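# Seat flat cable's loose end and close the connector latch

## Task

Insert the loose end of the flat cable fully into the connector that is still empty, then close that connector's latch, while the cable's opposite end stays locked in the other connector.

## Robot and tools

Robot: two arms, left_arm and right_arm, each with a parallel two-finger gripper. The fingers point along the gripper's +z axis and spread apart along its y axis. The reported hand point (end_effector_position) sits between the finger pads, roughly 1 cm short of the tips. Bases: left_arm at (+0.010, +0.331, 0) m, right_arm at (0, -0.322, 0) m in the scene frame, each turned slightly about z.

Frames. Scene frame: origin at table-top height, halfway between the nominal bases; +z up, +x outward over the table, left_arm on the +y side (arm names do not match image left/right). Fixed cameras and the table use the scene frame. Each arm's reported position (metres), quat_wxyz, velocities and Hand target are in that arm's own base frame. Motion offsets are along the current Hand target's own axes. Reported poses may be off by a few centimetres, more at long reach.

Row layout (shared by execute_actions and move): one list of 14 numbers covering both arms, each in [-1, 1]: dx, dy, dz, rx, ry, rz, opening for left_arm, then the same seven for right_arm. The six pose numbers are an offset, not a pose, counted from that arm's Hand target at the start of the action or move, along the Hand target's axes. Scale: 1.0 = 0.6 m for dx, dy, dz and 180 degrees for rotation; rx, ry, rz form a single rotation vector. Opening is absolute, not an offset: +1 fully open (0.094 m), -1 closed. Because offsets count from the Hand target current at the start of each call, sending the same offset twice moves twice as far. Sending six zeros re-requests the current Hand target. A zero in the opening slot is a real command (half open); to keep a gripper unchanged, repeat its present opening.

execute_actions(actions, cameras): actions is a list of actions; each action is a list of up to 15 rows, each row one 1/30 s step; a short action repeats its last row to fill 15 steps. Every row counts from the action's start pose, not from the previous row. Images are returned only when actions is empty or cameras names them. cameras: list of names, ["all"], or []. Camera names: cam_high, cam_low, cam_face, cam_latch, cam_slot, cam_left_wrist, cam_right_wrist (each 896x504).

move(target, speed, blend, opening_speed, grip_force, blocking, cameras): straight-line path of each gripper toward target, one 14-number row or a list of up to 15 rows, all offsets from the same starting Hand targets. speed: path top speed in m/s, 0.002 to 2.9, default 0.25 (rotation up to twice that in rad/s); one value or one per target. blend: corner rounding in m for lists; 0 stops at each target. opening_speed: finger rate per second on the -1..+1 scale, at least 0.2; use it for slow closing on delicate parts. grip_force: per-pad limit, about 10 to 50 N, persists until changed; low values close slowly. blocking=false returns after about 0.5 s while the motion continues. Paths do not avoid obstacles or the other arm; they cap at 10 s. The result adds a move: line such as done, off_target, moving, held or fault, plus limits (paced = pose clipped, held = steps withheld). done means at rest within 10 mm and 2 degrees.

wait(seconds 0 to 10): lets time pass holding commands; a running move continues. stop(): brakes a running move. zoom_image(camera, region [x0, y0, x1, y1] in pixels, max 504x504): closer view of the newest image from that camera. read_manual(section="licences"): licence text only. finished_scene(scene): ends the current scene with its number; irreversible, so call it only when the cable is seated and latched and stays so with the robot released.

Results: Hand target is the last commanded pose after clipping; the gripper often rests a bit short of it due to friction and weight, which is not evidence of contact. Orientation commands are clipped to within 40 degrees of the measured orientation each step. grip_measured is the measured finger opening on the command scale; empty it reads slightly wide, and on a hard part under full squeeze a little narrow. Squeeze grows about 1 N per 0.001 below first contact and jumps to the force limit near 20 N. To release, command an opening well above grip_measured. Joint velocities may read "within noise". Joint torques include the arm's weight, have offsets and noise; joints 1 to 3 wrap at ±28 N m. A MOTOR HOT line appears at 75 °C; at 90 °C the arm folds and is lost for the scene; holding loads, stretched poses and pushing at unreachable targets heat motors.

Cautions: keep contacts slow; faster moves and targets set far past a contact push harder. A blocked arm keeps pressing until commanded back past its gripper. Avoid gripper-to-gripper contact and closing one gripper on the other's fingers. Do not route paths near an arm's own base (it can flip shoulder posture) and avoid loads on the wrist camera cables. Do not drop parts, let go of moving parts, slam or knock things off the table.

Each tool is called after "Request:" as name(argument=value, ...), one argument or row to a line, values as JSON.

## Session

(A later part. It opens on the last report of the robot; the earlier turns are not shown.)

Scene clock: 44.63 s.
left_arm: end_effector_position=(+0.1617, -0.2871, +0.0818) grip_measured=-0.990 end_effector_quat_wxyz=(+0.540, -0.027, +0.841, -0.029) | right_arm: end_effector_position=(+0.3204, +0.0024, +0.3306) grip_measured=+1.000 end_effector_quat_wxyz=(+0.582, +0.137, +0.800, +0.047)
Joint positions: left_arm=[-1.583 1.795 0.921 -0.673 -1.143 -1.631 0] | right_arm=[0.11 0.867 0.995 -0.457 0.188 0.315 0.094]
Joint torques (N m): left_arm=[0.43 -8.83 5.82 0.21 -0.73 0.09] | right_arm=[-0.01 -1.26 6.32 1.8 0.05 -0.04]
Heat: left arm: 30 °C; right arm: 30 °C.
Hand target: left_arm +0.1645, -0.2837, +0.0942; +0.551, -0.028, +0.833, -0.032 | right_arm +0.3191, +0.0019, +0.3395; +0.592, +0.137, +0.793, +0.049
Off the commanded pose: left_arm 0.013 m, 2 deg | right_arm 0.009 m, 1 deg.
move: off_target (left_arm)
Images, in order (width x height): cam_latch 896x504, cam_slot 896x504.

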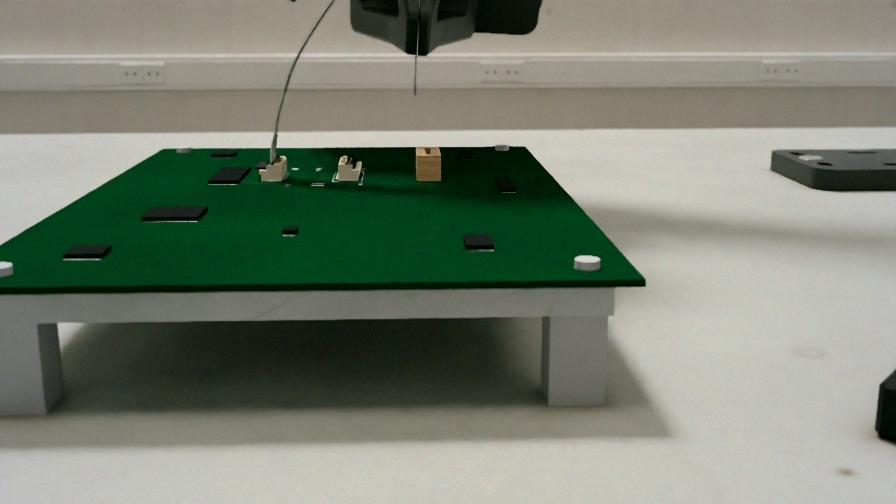

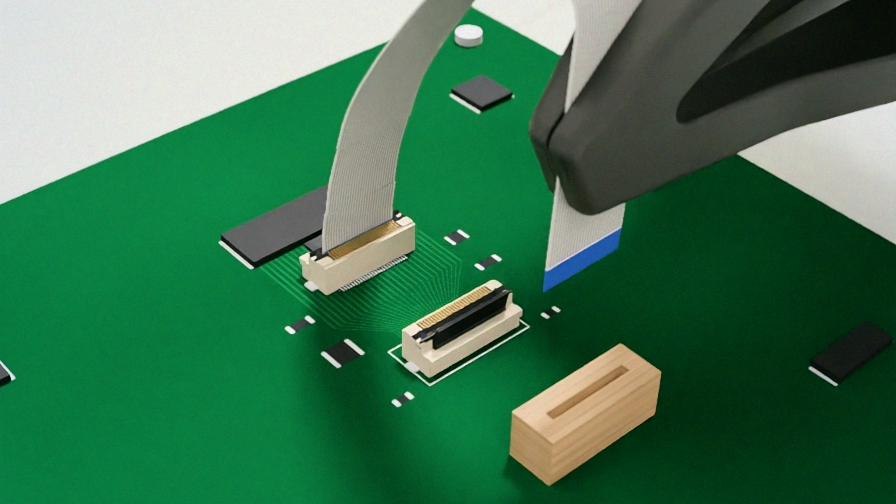

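Request:
move(
  target=[0.0233,-0.0385,0.0094,-0.0167,-0.0005,0.0394,-1,0,0,0,0,0,0,1],
  speed=0.06,
  cameras=["cam_slot","cam_latch"],
)

Request:
zoom_image(
  camera="cam_latch",
  region=[300, 60, 400, 190],
)

Request:
zoom_image(
  camera="cam_slot",
  region=[370, 160, 600, 390],
)

Scene clock: 49.73 s.
left_arm: end_effector_position=(+0.1613, -0.3026, +0.0772) grip_measured=-0.990 end_effector_quat_wxyz=(+0.540, +0.009, +0.841, +0.020) | right_arm: end_effector_position=(+0.3204, +0.0024, +0.3306) grip_measured=+1.000 end_effector_quat_wxyz=(+0.582, +0.137, +0.800, +0.047)
Joint positions: left_arm=[-1.583 1.908 1.052 -0.799 -1.141 -1.616 0] | right_arm=[0.11 0.867 0.995 -0.457 0.188 0.315 0.094]
Joint torques (N m): left_arm=[0.51 -5.65 8.87 0.1 -0.74 -0.01] | right_arm=[-0.02 -1.25 6.32 1.8 0.05 -0.03]
Heat: left arm: 30 °C; right arm: 30 °C.
Hand target: left_arm +0.1645, -0.3080, +0.0812; +0.552, +0.009, +0.833, +0.024 | right_arm +0.3191, +0.0019, +0.3395; +0.592, +0.137, +0.793, +0.049
Off the commanded pose: left_arm 0.007 m, 2 deg | right_arm 0.009 m, 1 deg.
move: done
Images, in order (width x height): cam_latch 896x504, cam_slot 896x504.

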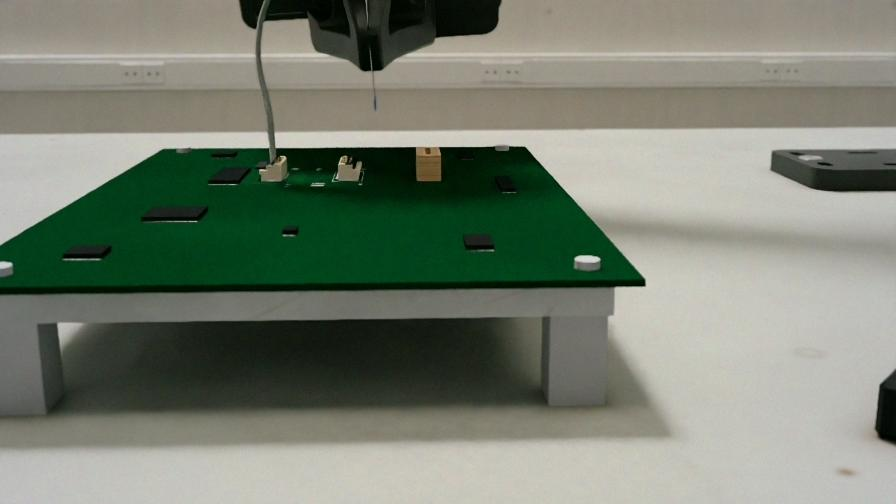

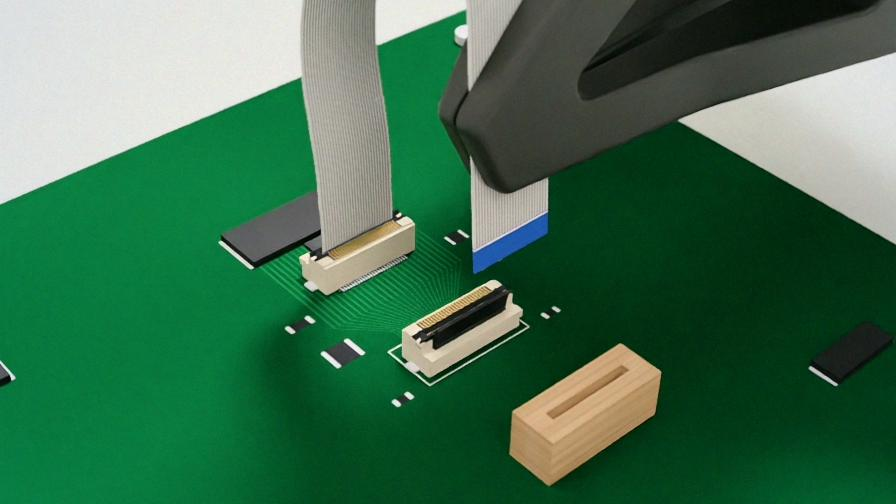

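Scaled by 3.877 from the camera's 896x504 image, which has a finer 1280x720 frame.

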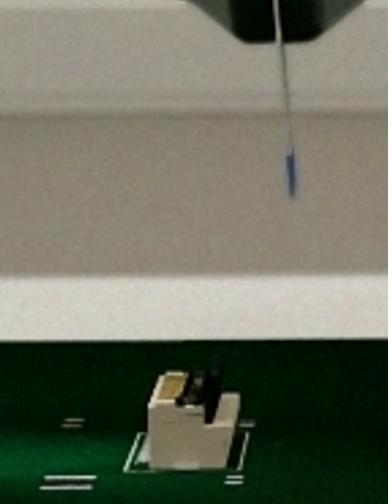

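Scaled by 2.191 from the camera's 896x504 image, which has a finer 1280x720 frame.

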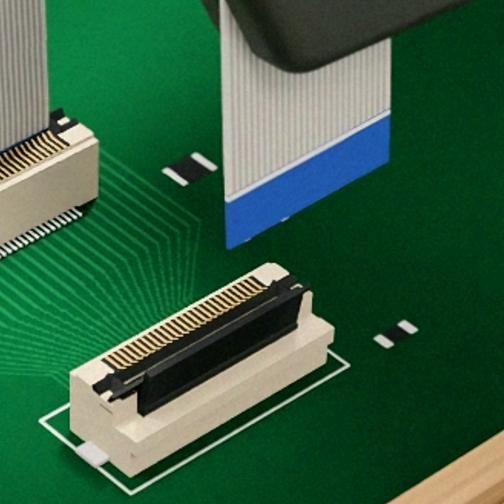

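Request:
move(
  target=[0.0127,-0.0248,0.0106,0.0095,0.0003,-0.0225,-1,0,0,0,0,0,0,1],
  speed=0.05,
  cameras=["cam_slot","cam_latch"],
)

Request:
zoom_image(
  camera="cam_latch",
  region=[310, 110, 390, 200],
)

Request:
zoom_image(
  camera="cam_slot",
  region=[370, 220, 540, 390],
)

Scene clock: 56.30 s.
left_arm: end_effector_position=(+0.1637, -0.3144, +0.0674) grip_measured=-0.990 end_effector_quat_wxyz=(+0.540, -0.009, +0.842, -0.004) | right_arm: end_effector_position=(+0.3204, +0.0024, +0.3306) grip_measured=+1.000 end_effector_quat_wxyz=(+0.582, +0.137, +0.800, +0.047)
Joint positions: left_arm=[-1.575 1.939 1.052 -0.699 -1.141 -1.606 0] | right_arm=[0.11 0.867 0.995 -0.457 0.188 0.315 0.094]
Joint torques (N m): left_arm=[0.55 -5.97 8.64 0.37 -0.74 0.03] | right_arm=[0.01 -1.26 6.31 1.8 0.05 -0.03]
Heat: left arm: 30 °C; right arm: 30 °C.
Hand target: left_arm +0.1676, -0.3223, +0.0709; +0.552, -0.012, +0.834, -0.008 | right_arm +0.3191, +0.0019, +0.3395; +0.592, +0.137, +0.793, +0.049
Off the commanded pose: left_arm 0.009 m, 2 deg | right_arm 0.009 m, 1 deg.
move: done
Images, in order (width x height): cam_latch 896x504, cam_slot 896x504.

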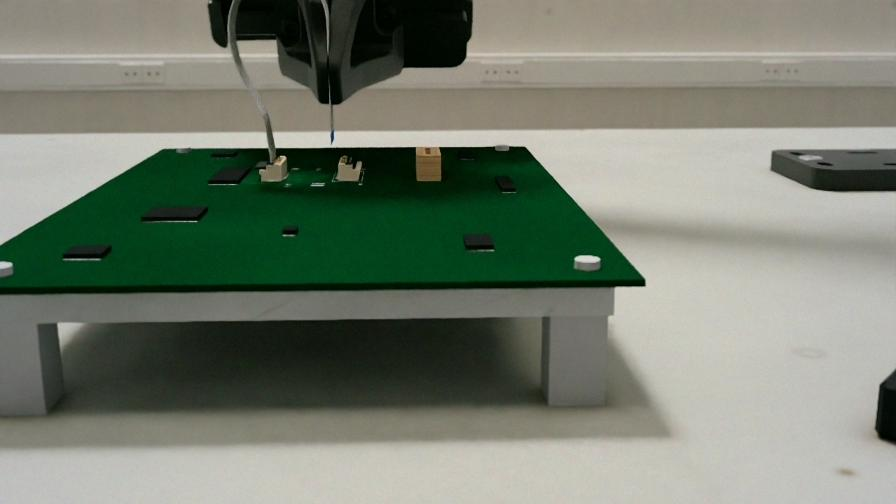

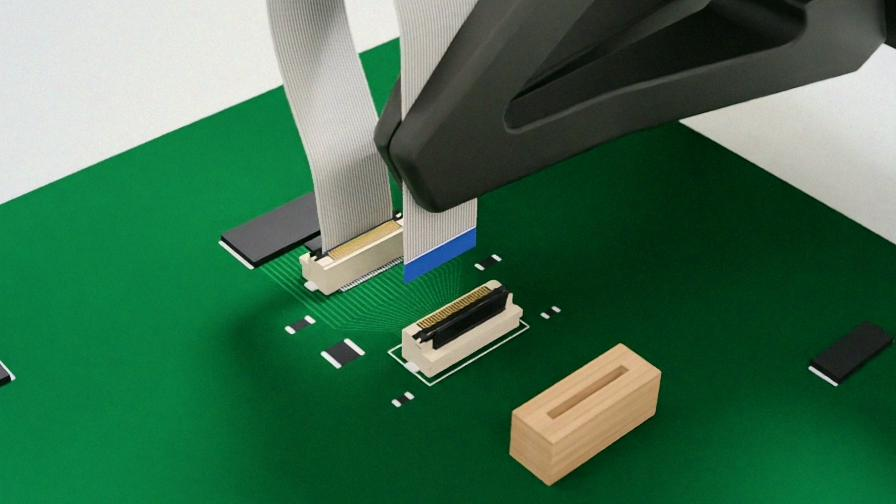

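Scaled by 5.600 from the camera's 896x504 image, which has a finer 1280x720 frame.

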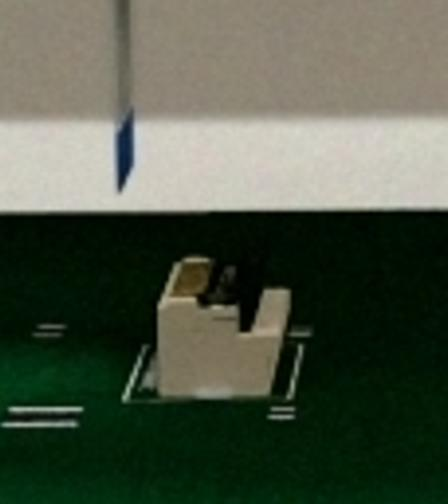

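Scaled by 2.965 from the camera's 896x504 image, which has a finer 1280x720 frame.

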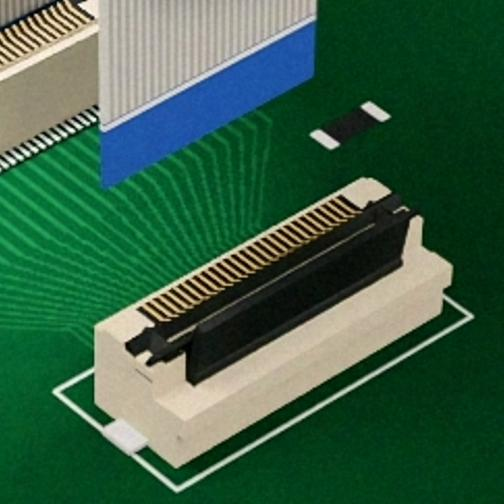

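Request:
move(
  target=[0.0057,0.0132,0.0043,-0.0078,-0.0002,0.0185,-1,0,0,0,0,0,0,1],
  speed=0.04,
  cameras=["cam_slot","cam_latch"],
)

Request:
zoom_image(
  camera="cam_latch",
  region=[310, 110, 390, 200],
)

Request:
zoom_image(
  camera="cam_slot",
  region=[370, 220, 540, 390],
)

Scene clock: 63.10 s.
left_arm: end_effector_position=(+0.1644, -0.3124, +0.0644) grip_measured=-0.990 end_effector_quat_wxyz=(+0.540, +0.001, +0.842, +0.008) | right_arm: end_effector_position=(+0.3204, +0.0024, +0.3306) grip_measured=+1.000 end_effector_quat_wxyz=(+0.582, +0.137, +0.800, +0.047)
Joint positions: left_arm=[-1.573 1.949 1.052 -0.707 -1.141 -1.591 0] | right_arm=[0.11 0.867 0.995 -0.457 0.188 0.315 0.094]
Joint torques (N m): left_arm=[0.62 -5.97 7.87 0.14 -0.71 0.04] | right_arm=[0.01 -1.25 6.31 1.8 0.05 -0.04]
Heat: left arm: 31 °C; right arm: 30 °C.
Hand target: left_arm +0.1685, -0.3145, +0.0665; +0.552, +0.005, +0.834, +0.019 | right_arm +0.3191, +0.0019, +0.3395; +0.592, +0.137, +0.793, +0.049
Off the commanded pose: left_arm 0.005 m, 2 deg | right_arm 0.009 m, 1 deg.
move: done
Images, in order (width x height): cam_latch 896x504, cam_slot 896x504.

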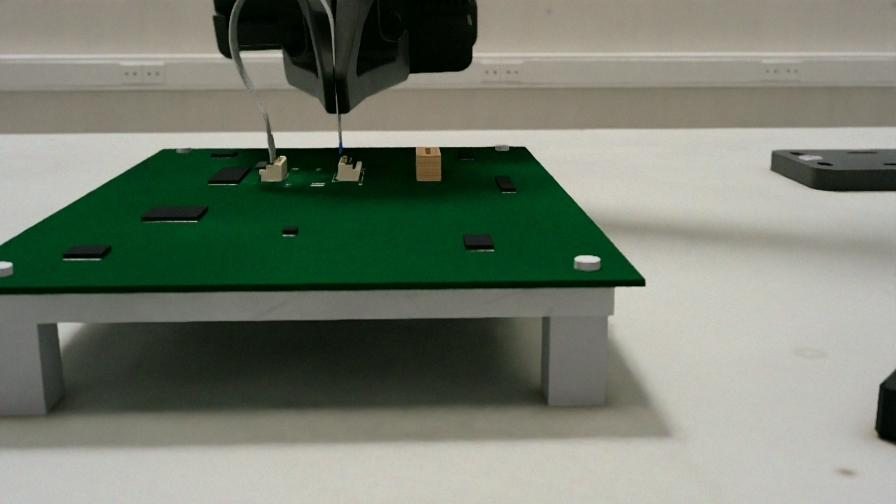

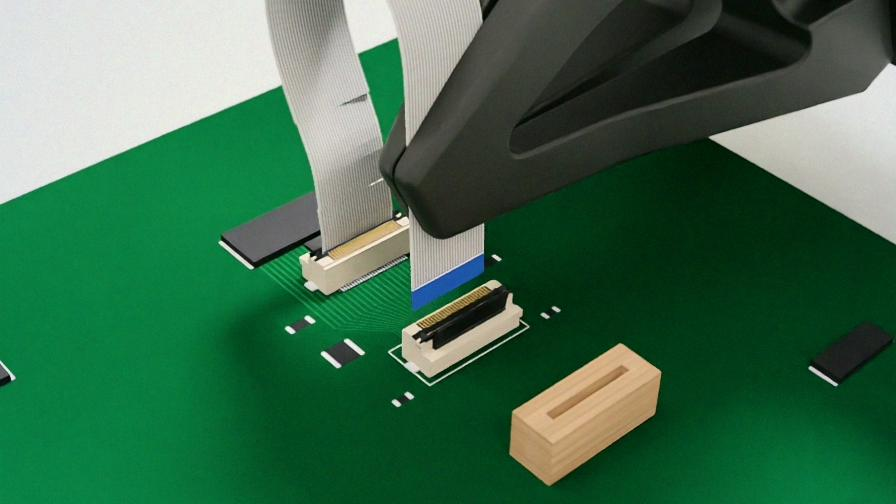

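Scaled by 5.600 from the camera's 896x504 image, which has a finer 1280x720 frame.

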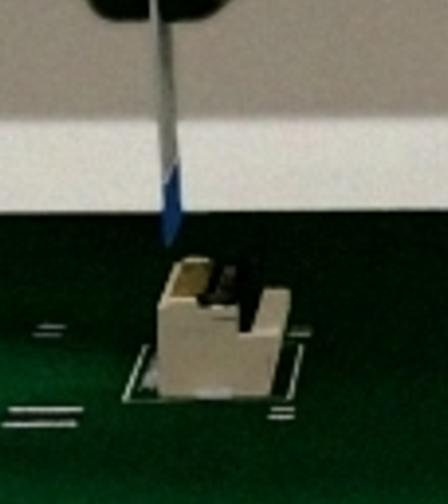

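Scaled by 2.965 from the camera's 896x504 image, which has a finer 1280x720 frame.

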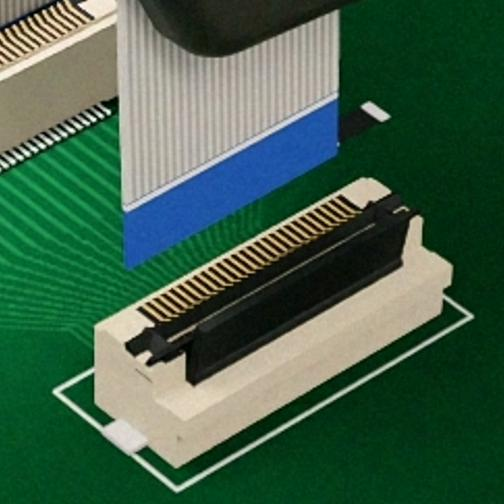

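Request:
move(
  target=[0.0138,0.0215,0.0062,-0.0056,-0.0002,0.0132,-1,0,0,0,0,0,0,1],
  speed=0.03,
  cameras=[],
)

Scene clock: 66.60 s.
left_arm: end_effector_position=(+0.1644, -0.3119, +0.0645) grip_measured=-0.990 end_effector_quat_wxyz=(+0.540, +0.003, +0.842, +0.010) | right_arm: end_effector_position=(+0.3204, +0.0024, +0.3306) grip_measured=+1.000 end_effector_quat_wxyz=(+0.582, +0.137, +0.800, +0.047)
Joint positions: left_arm=[-1.573 1.949 1.052 -0.71 -1.141 -1.589 0] | right_arm=[0.11 0.867 0.995 -0.457 0.188 0.315 0.094]
Joint torques (N m): left_arm=[0.66 -5.86 4.01 0.12 -0.73 0.05] | right_arm=[-0.01 -1.26 6.31 1.79 0.06 -0.04]
Heat: left arm: 31 °C; right arm: 31 °C.
Hand target: left_arm +0.1685, -0.3013, +0.0579; +0.552, +0.018, +0.833, +0.037 | right_arm +0.3191, +0.0019, +0.3395; +0.592, +0.137, +0.793, +0.049
Off the commanded pose: left_arm 0.013 m, 4 deg | right_arm 0.009 m, 1 deg.
move: off_target (left_arm)
No camera images: "cameras" was empty.

Request:
move(
  target=[0.0031,0.0048,0.0014,-0.0012,-0.0000,0.0029,-1,0,0,0,0,0,0,1],
  speed=0.03,
  cameras=["cam_slot","cam_latch"],
)

Request:
zoom_image(
  camera="cam_latch",
  region=[310, 110, 390, 200],
)

Request:
zoom_image(
  camera="cam_slot",
  region=[370, 220, 540, 390],
)

Scene clock: 68.70 s.
left_arm: end_effector_position=(+0.1644, -0.3072, +0.0616) grip_measured=-0.990 end_effector_quat_wxyz=(+0.540, +0.007, +0.841, +0.017) | right_arm: end_effector_position=(+0.3204, +0.0024, +0.3306) grip_measured=+1.000 end_effector_quat_wxyz=(+0.582, +0.137, +0.800, +0.047)
Joint positions: left_arm=[-1.573 1.949 1.037 -0.711 -1.141 -1.589 0] | right_arm=[0.11 0.867 0.995 -0.457 0.188 0.315 0.094]
Joint torques (N m): left_arm=[0.73 -5.67 4.34 0.13 -0.74 0.05] | right_arm=[-0.01 -1.26 6.32 1.8 0.05 -0.04]
Heat: left arm: 31 °C; right arm: 31 °C.
Hand target: left_arm +0.1686, -0.2982, +0.0561; +0.552, +0.020, +0.833, +0.042 | right_arm +0.3191, +0.0019, +0.3395; +0.592, +0.137, +0.793, +0.049
Off the commanded pose: left_arm 0.011 m, 4 deg | right_arm 0.009 m, 1 deg.
move: off_target (left_arm)
Images, in order (width x height): cam_latch 896x504, cam_slot 896x504.

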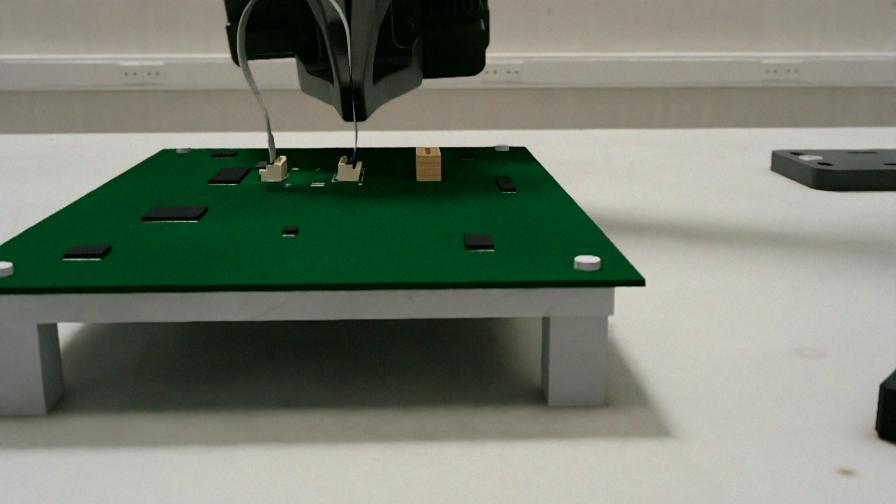

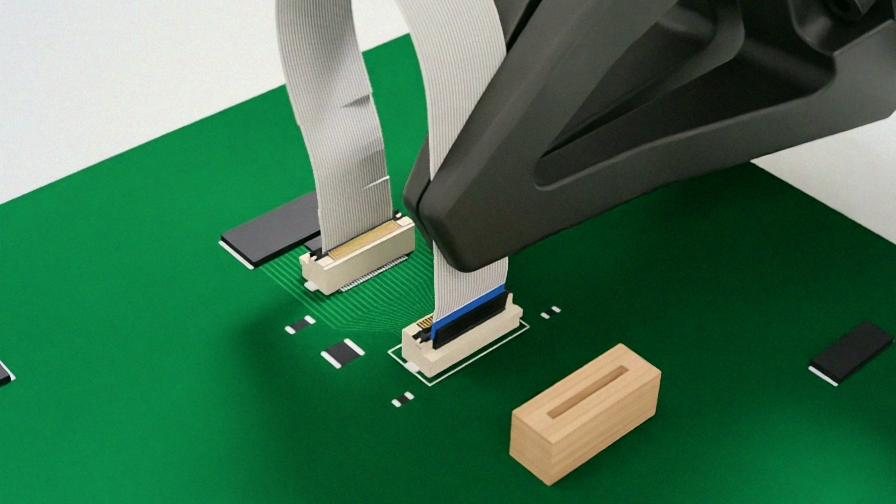

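Scaled by 5.600 from the camera's 896x504 image, which has a finer 1280x720 frame.

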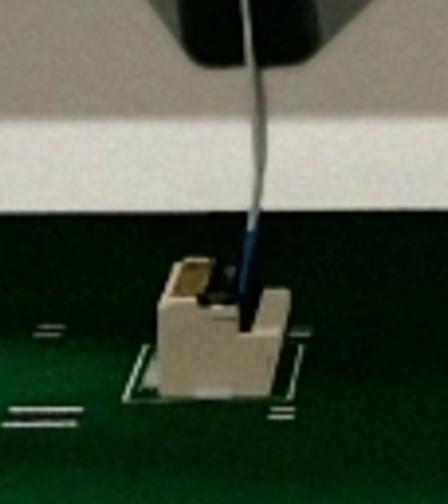

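Scaled by 2.965 from the camera's 896x504 image, which has a finer 1280x720 frame.

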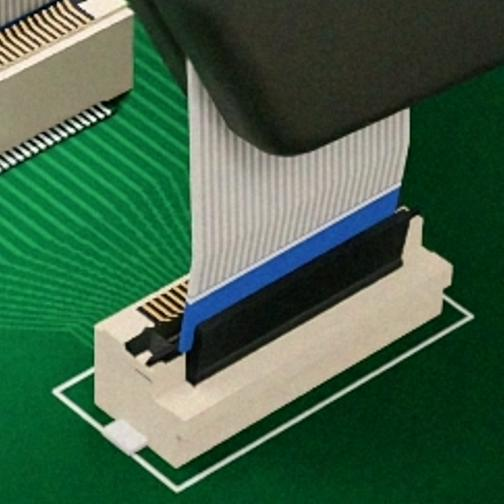

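Request:
move(
  target=[0,-0.0037,-0.0001,0.0018,0.0001,-0.0042,-1,0,0,0,0,0,0,1],
  speed=0.03,
  cameras=["cam_slot","cam_latch"],
)

Request:
zoom_image(
  camera="cam_latch",
  region=[310, 110, 390, 200],
)

Request:
zoom_image(
  camera="cam_slot",
  region=[370, 220, 540, 390],
)

Scene clock: 71.43 s.
left_arm: end_effector_position=(+0.1644, -0.3072, +0.0616) grip_measured=-0.990 end_effector_quat_wxyz=(+0.540, +0.007, +0.841, +0.017) | right_arm: end_effector_position=(+0.3204, +0.0024, +0.3306) grip_measured=+1.000 end_effector_quat_wxyz=(+0.582, +0.137, +0.800, +0.047)
Joint positions: left_arm=[-1.573 1.949 1.037 -0.711 -1.141 -1.589 0] | right_arm=[0.11 0.867 0.995 -0.457 0.188 0.315 0.094]
Joint torques (N m): left_arm=[0.72 -5.67 4.36 0.22 -0.73 0.05] | right_arm=[-0.01 -1.26 6.32 1.8 0.05 -0.04]
Heat: left arm: 31 °C; right arm: 31 °C.
Hand target: left_arm +0.1685, -0.3004, +0.0559; +0.552, +0.017, +0.833, +0.036 | right_arm +0.3191, +0.0019, +0.3395; +0.592, +0.137, +0.793, +0.049
Off the commanded pose: left_arm 0.010 m, 3 deg | right_arm 0.009 m, 1 deg.
move: off_target (left_arm)
Images, in order (width x height): cam_latch 896x504, cam_slot 896x504.

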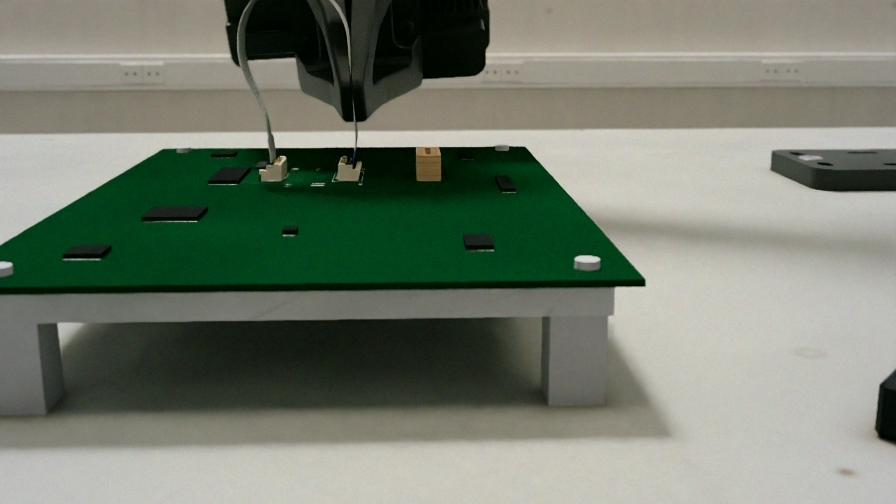

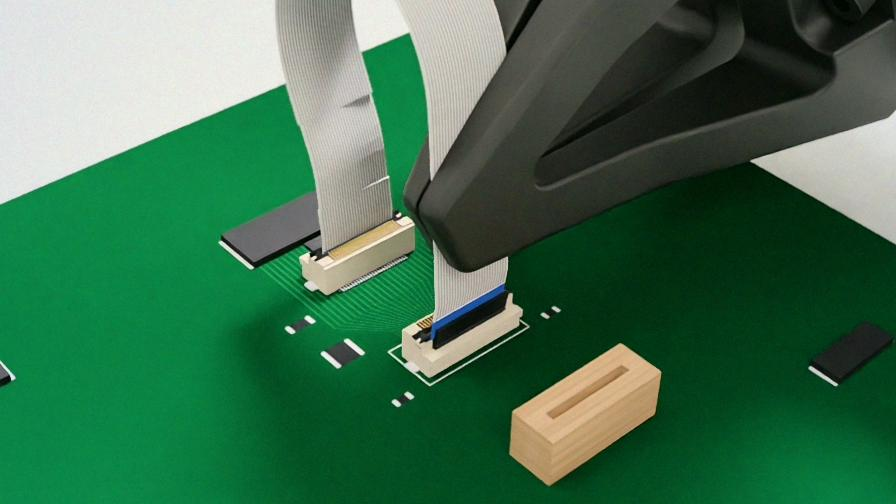

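Scaled by 5.600 from the camera's 896x504 image, which has a finer 1280x720 frame.

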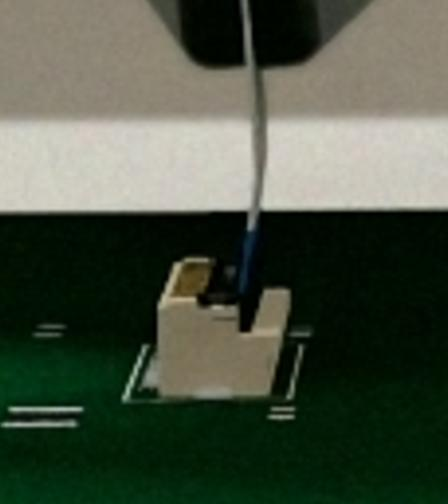

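Scaled by 2.965 from the camera's 896x504 image, which has a finer 1280x720 frame.

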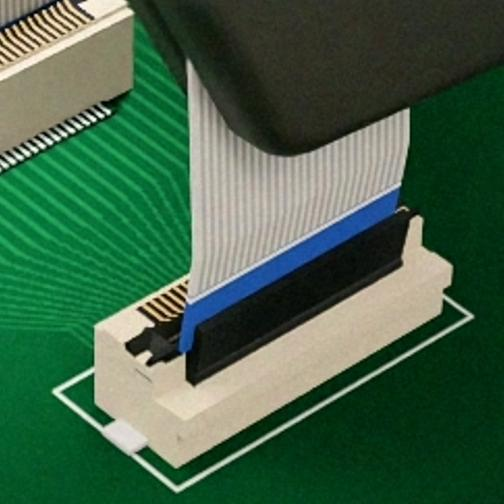

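Request:
move(
  target=[0.0001,-0.0091,-0.0001,0.0045,0.0001,-0.0106,-1,0,0,0,0,0,0,1],
  speed=0.03,
  cameras=["cam_slot","cam_latch"],
)

Request:
zoom_image(
  camera="cam_latch",
  region=[310, 110, 390, 200],
)

Request:
zoom_image(
  camera="cam_slot",
  region=[370, 220, 540, 390],
)

Scene clock: 73.87 s.
left_arm: end_effector_position=(+0.1645, -0.3098, +0.0607) grip_measured=-0.990 end_effector_quat_wxyz=(+0.540, +0.003, +0.841, +0.010) | right_arm: end_effector_position=(+0.3204, +0.0024, +0.3306) grip_measured=+1.000 end_effector_quat_wxyz=(+0.582, +0.137, +0.800, +0.047)
Joint positions: left_arm=[-1.573 1.953 1.037 -0.693 -1.142 -1.589 0] | right_arm=[0.11 0.867 0.995 -0.457 0.188 0.315 0.094]
Joint torques (N m): left_arm=[0.66 -5.83 4.62 0.38 -0.75 0] | right_arm=[0.01 -1.28 6.32 1.8 0.06 -0.03]
Heat: left arm: 30 °C; right arm: 31 °C.
Hand target: left_arm +0.1685, -0.3059, +0.0555; +0.552, +0.006, +0.834, +0.020 | right_arm +0.3191, +0.0019, +0.3395; +0.592, +0.137, +0.793, +0.049
Off the commanded pose: left_arm 0.008 m, 2 deg | right_arm 0.009 m, 1 deg.
move: done
Images, in order (width x height): cam_latch 896x504, cam_slot 896x504.

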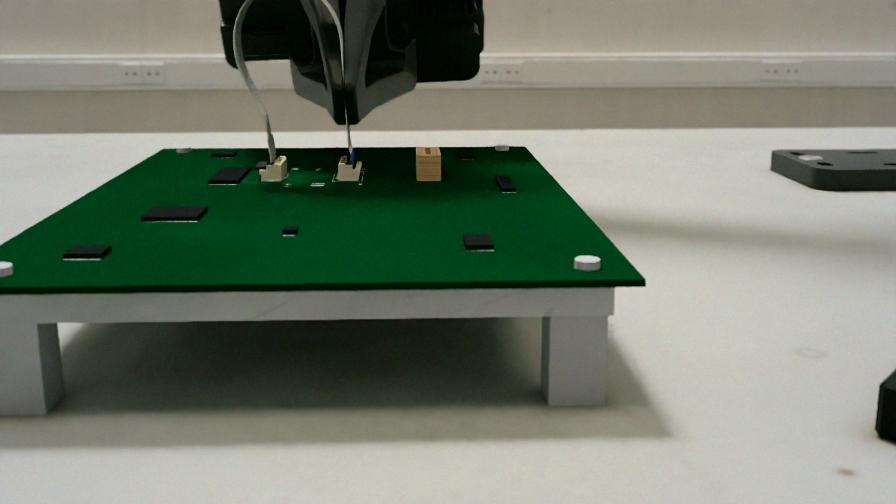

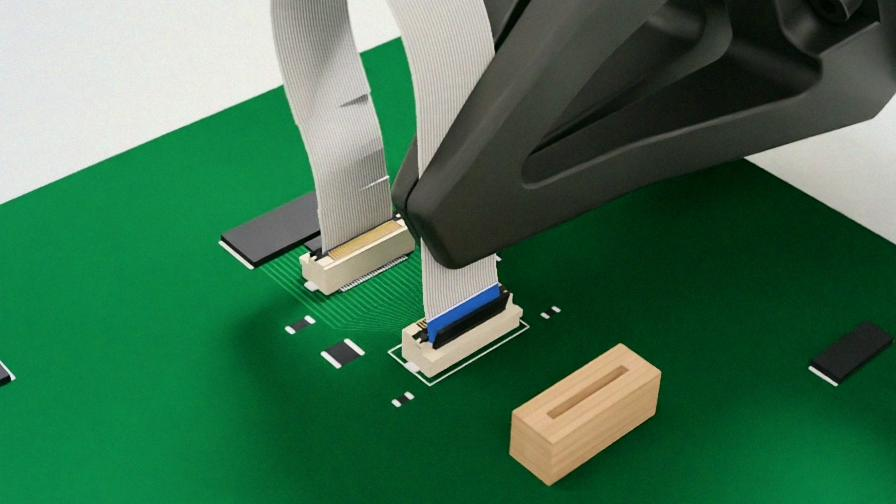

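Scaled by 5.600 from the camera's 896x504 image, which has a finer 1280x720 frame.

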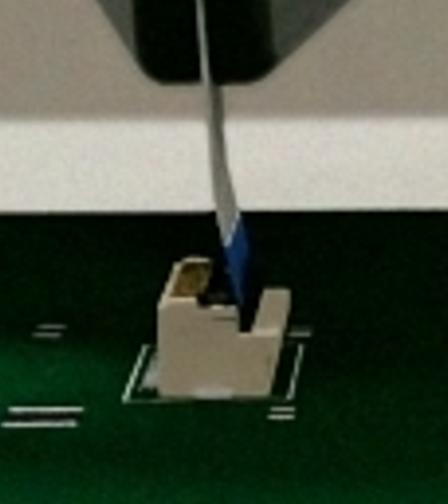

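Scaled by 2.965 from the camera's 896x504 image, which has a finer 1280x720 frame.

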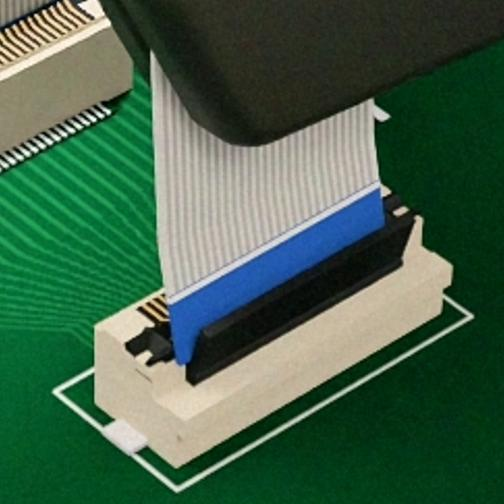

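Request:
move(
  target=[-0.0306,-0.0048,-0.0131,0.0085,0.0003,-0.0199,-1,0,0,0,0,0,0,1],
  speed=0.03,
  cameras=["cam_slot","cam_latch"],
)

Request:
zoom_image(
  camera="cam_latch",
  region=[310, 110, 390, 200],
)

Request:
zoom_image(
  camera="cam_slot",
  region=[370, 220, 540, 390],
)

Scene clock: 77.43 s.
left_arm: end_effector_position=(+0.1645, -0.3106, +0.0621) grip_measured=-0.990 end_effector_quat_wxyz=(+0.540, +0.001, +0.841, +0.007) | right_arm: end_effector_position=(+0.3204, +0.0024, +0.3306) grip_measured=+1.000 end_effector_quat_wxyz=(+0.582, +0.137, +0.800, +0.047)
Joint positions: left_arm=[-1.573 1.948 1.037 -0.689 -1.142 -1.589 0] | right_arm=[0.11 0.867 0.995 -0.457 0.188 0.315 0.094]
Joint torques (N m): left_arm=[0.76 -10.3 4.78 0.35 -0.73 -0.02] | right_arm=[-0.02 -1.28 6.32 1.8 0.05 -0.04]
Heat: left arm: 30 °C; right arm: 31 °C.
Hand target: left_arm +0.1685, -0.3096, +0.0753; +0.552, -0.012, +0.834, -0.008 | right_arm +0.3191, +0.0019, +0.3395; +0.592, +0.137, +0.793, +0.049
Off the commanded pose: left_arm 0.014 m, 3 deg | right_arm 0.009 m, 1 deg.
move: off_target (left_arm)
Images, in order (width x height): cam_latch 896x504, cam_slot 896x504.

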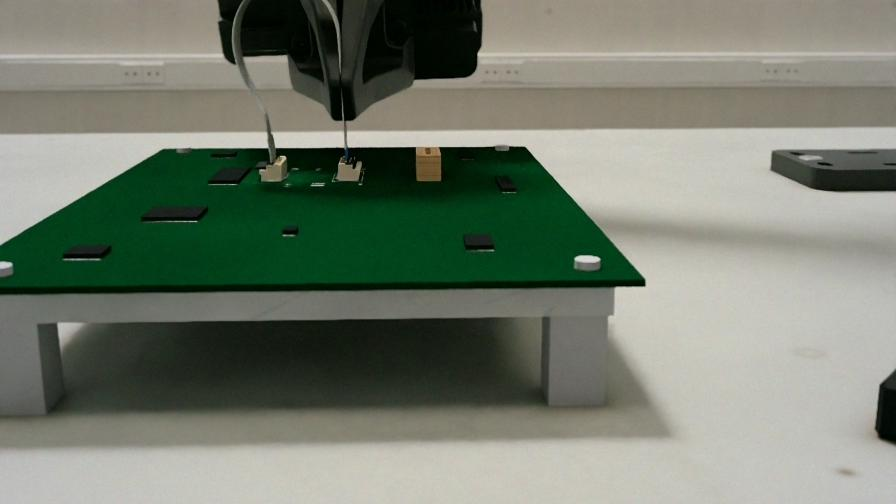

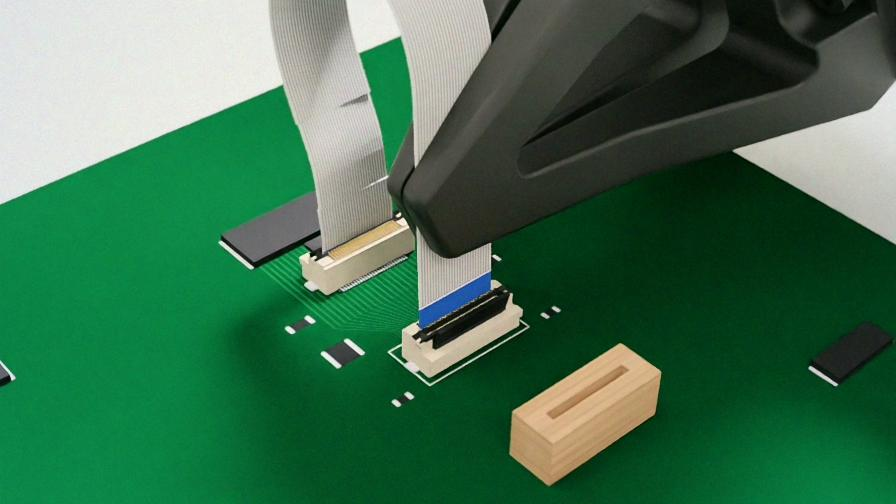

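Scaled by 5.600 from the camera's 896x504 image, which has a finer 1280x720 frame.

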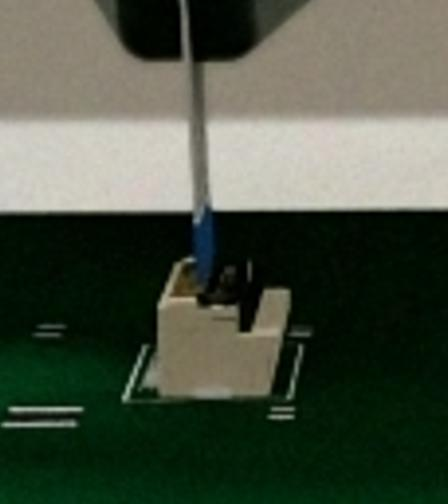

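Scaled by 2.965 from the camera's 896x504 image, which has a finer 1280x720 frame.

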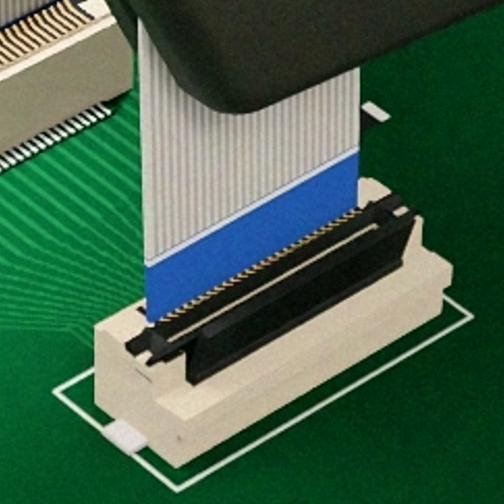

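Request:
move(
  target=[0.0212,0.0068,0.009,-0.0061,-0.0002,0.0144,-1,0,0,0,0,0,0,1],
  speed=0.03,
  cameras=["cam_latch","cam_slot"],
)

Request:
zoom_image(
  camera="cam_latch",
  region=[310, 110, 390, 200],
)

Request:
zoom_image(
  camera="cam_slot",
  region=[370, 220, 540, 390],
)

Scene clock: 86.13 s.
left_arm: end_effector_position=(+0.1645, -0.3109, +0.0621) grip_measured=-0.990 end_effector_quat_wxyz=(+0.540, +0.000, +0.841, +0.006) | right_arm: end_effector_position=(+0.3204, +0.0024, +0.3306) grip_measured=+1.000 end_effector_quat_wxyz=(+0.582, +0.137, +0.800, +0.047)
Joint positions: left_arm=[-1.573 1.948 1.037 -0.687 -1.142 -1.589 0] | right_arm=[0.11 0.867 0.995 -0.457 0.188 0.315 0.094]
Joint torques (N m): left_arm=[0.69 -7.15 4.27 0.36 -0.73 0.02] | right_arm=[-0.01 -1.28 6.32 1.8 0.06 -0.04]
Heat: left arm: 30 °C; right arm: 31 °C.
Hand target: left_arm +0.1684, -0.3059, +0.0614; +0.552, +0.001, +0.834, +0.012 | right_arm +0.3191, +0.0019, +0.3395; +0.592, +0.137, +0.793, +0.049
Off the commanded pose: left_arm 0.006 m, 2 deg | right_arm 0.009 m, 1 deg.
move: done
Images, in order (width x height): cam_latch 896x504, cam_slot 896x504.

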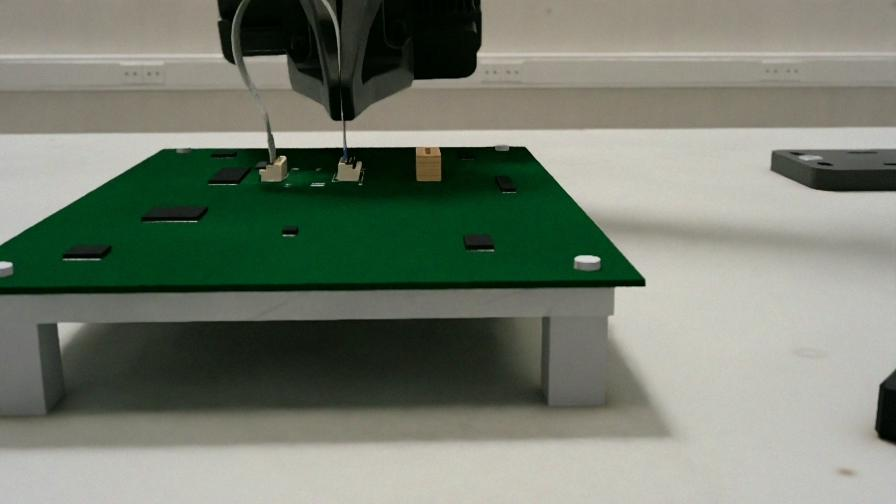

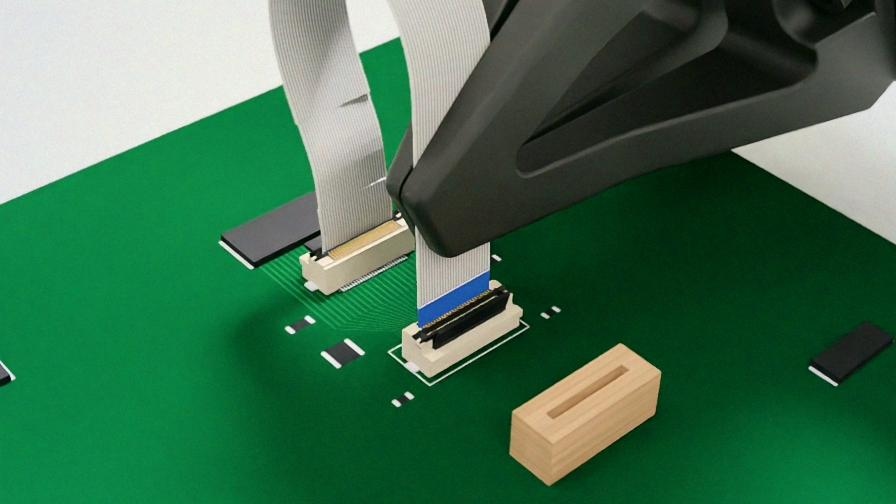

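Scaled by 5.600 from the camera's 896x504 image, which has a finer 1280x720 frame.

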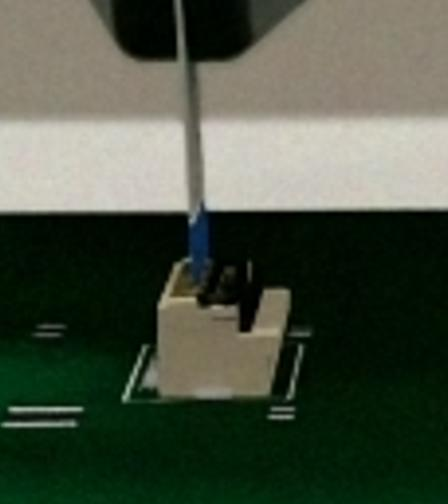

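Scaled by 2.965 from the camera's 896x504 image, which has a finer 1280x720 frame.

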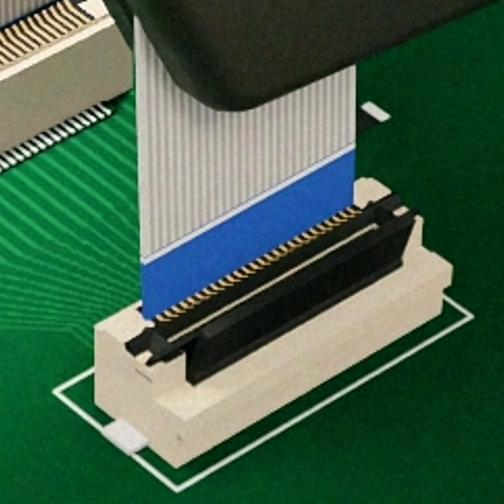

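Request:
move(
  target=[0.0015,0.0024,0.0007,-0.0006,0,0.0015,-1,0,0,0,0,0,0,1],
  speed=0.03,
  cameras=["cam_latch","cam_slot"],
)

Request:
zoom_image(
  camera="cam_latch",
  region=[310, 110, 390, 200],
)

Request:
zoom_image(
  camera="cam_slot",
  region=[370, 220, 540, 390],
)

Scene clock: 90.43 s.
left_arm: end_effector_position=(+0.1646, -0.3097, +0.0616) grip_measured=-0.990 end_effector_quat_wxyz=(+0.541, +0.001, +0.841, +0.007) | right_arm: end_effector_position=(+0.3204, +0.0024, +0.3306) grip_measured=+1.000 end_effector_quat_wxyz=(+0.582, +0.137, +0.800, +0.047)
Joint positions: left_arm=[-1.573 1.948 1.032 -0.685 -1.144 -1.589 0] | right_arm=[0.11 0.867 0.995 -0.457 0.188 0.315 0.094]
Joint torques (N m): left_arm=[0.59 -7.05 4.18 0.32 -0.72 0.01] | right_arm=[-0.01 -1.26 6.32 1.8 0.06 -0.03]
Heat: left arm: 30 °C; right arm: 31 °C.
Hand target: left_arm +0.1685, -0.3045, +0.0605; +0.552, +0.003, +0.834, +0.015 | right_arm +0.3191, +0.0019, +0.3395; +0.592, +0.137, +0.793, +0.049
Off the commanded pose: left_arm 0.007 m, 2 deg | right_arm 0.009 m, 1 deg.
move: done
Images, in order (width x height): cam_latch 896x504, cam_slot 896x504.

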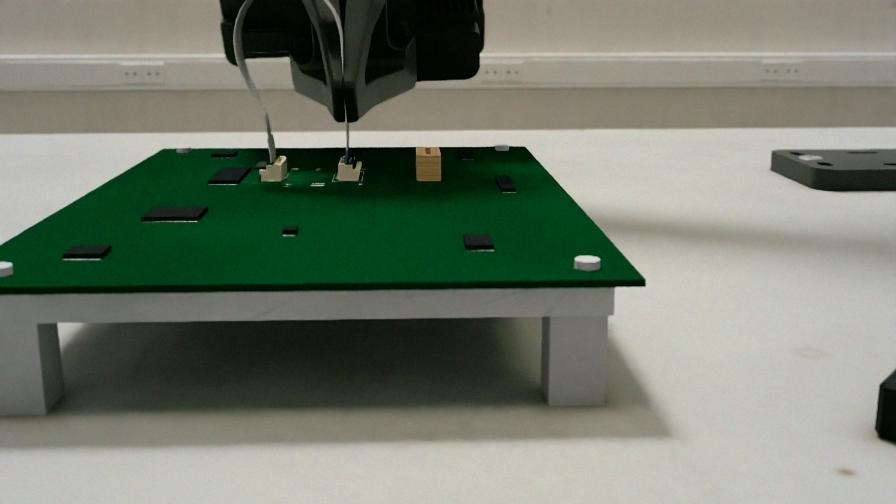

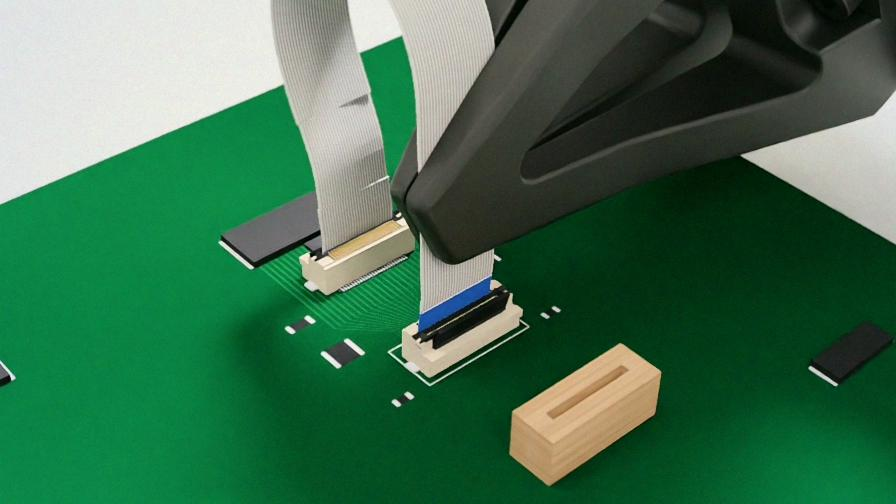

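Scaled by 5.600 from the camera's 896x504 image, which has a finer 1280x720 frame.

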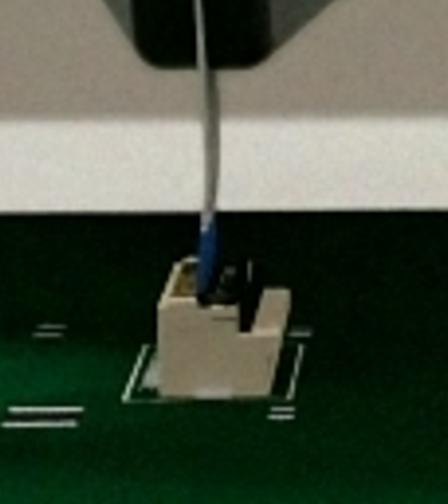

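Scaled by 2.965 from the camera's 896x504 image, which has a finer 1280x720 frame.

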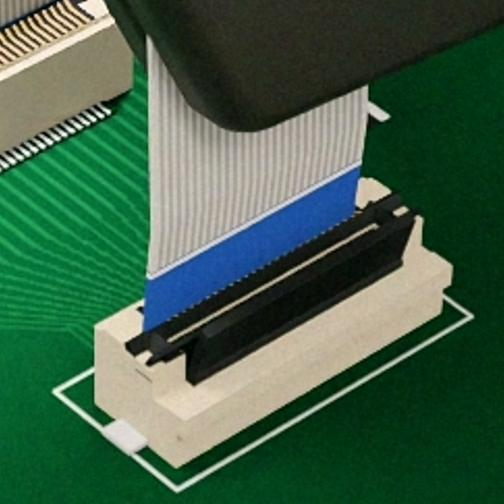

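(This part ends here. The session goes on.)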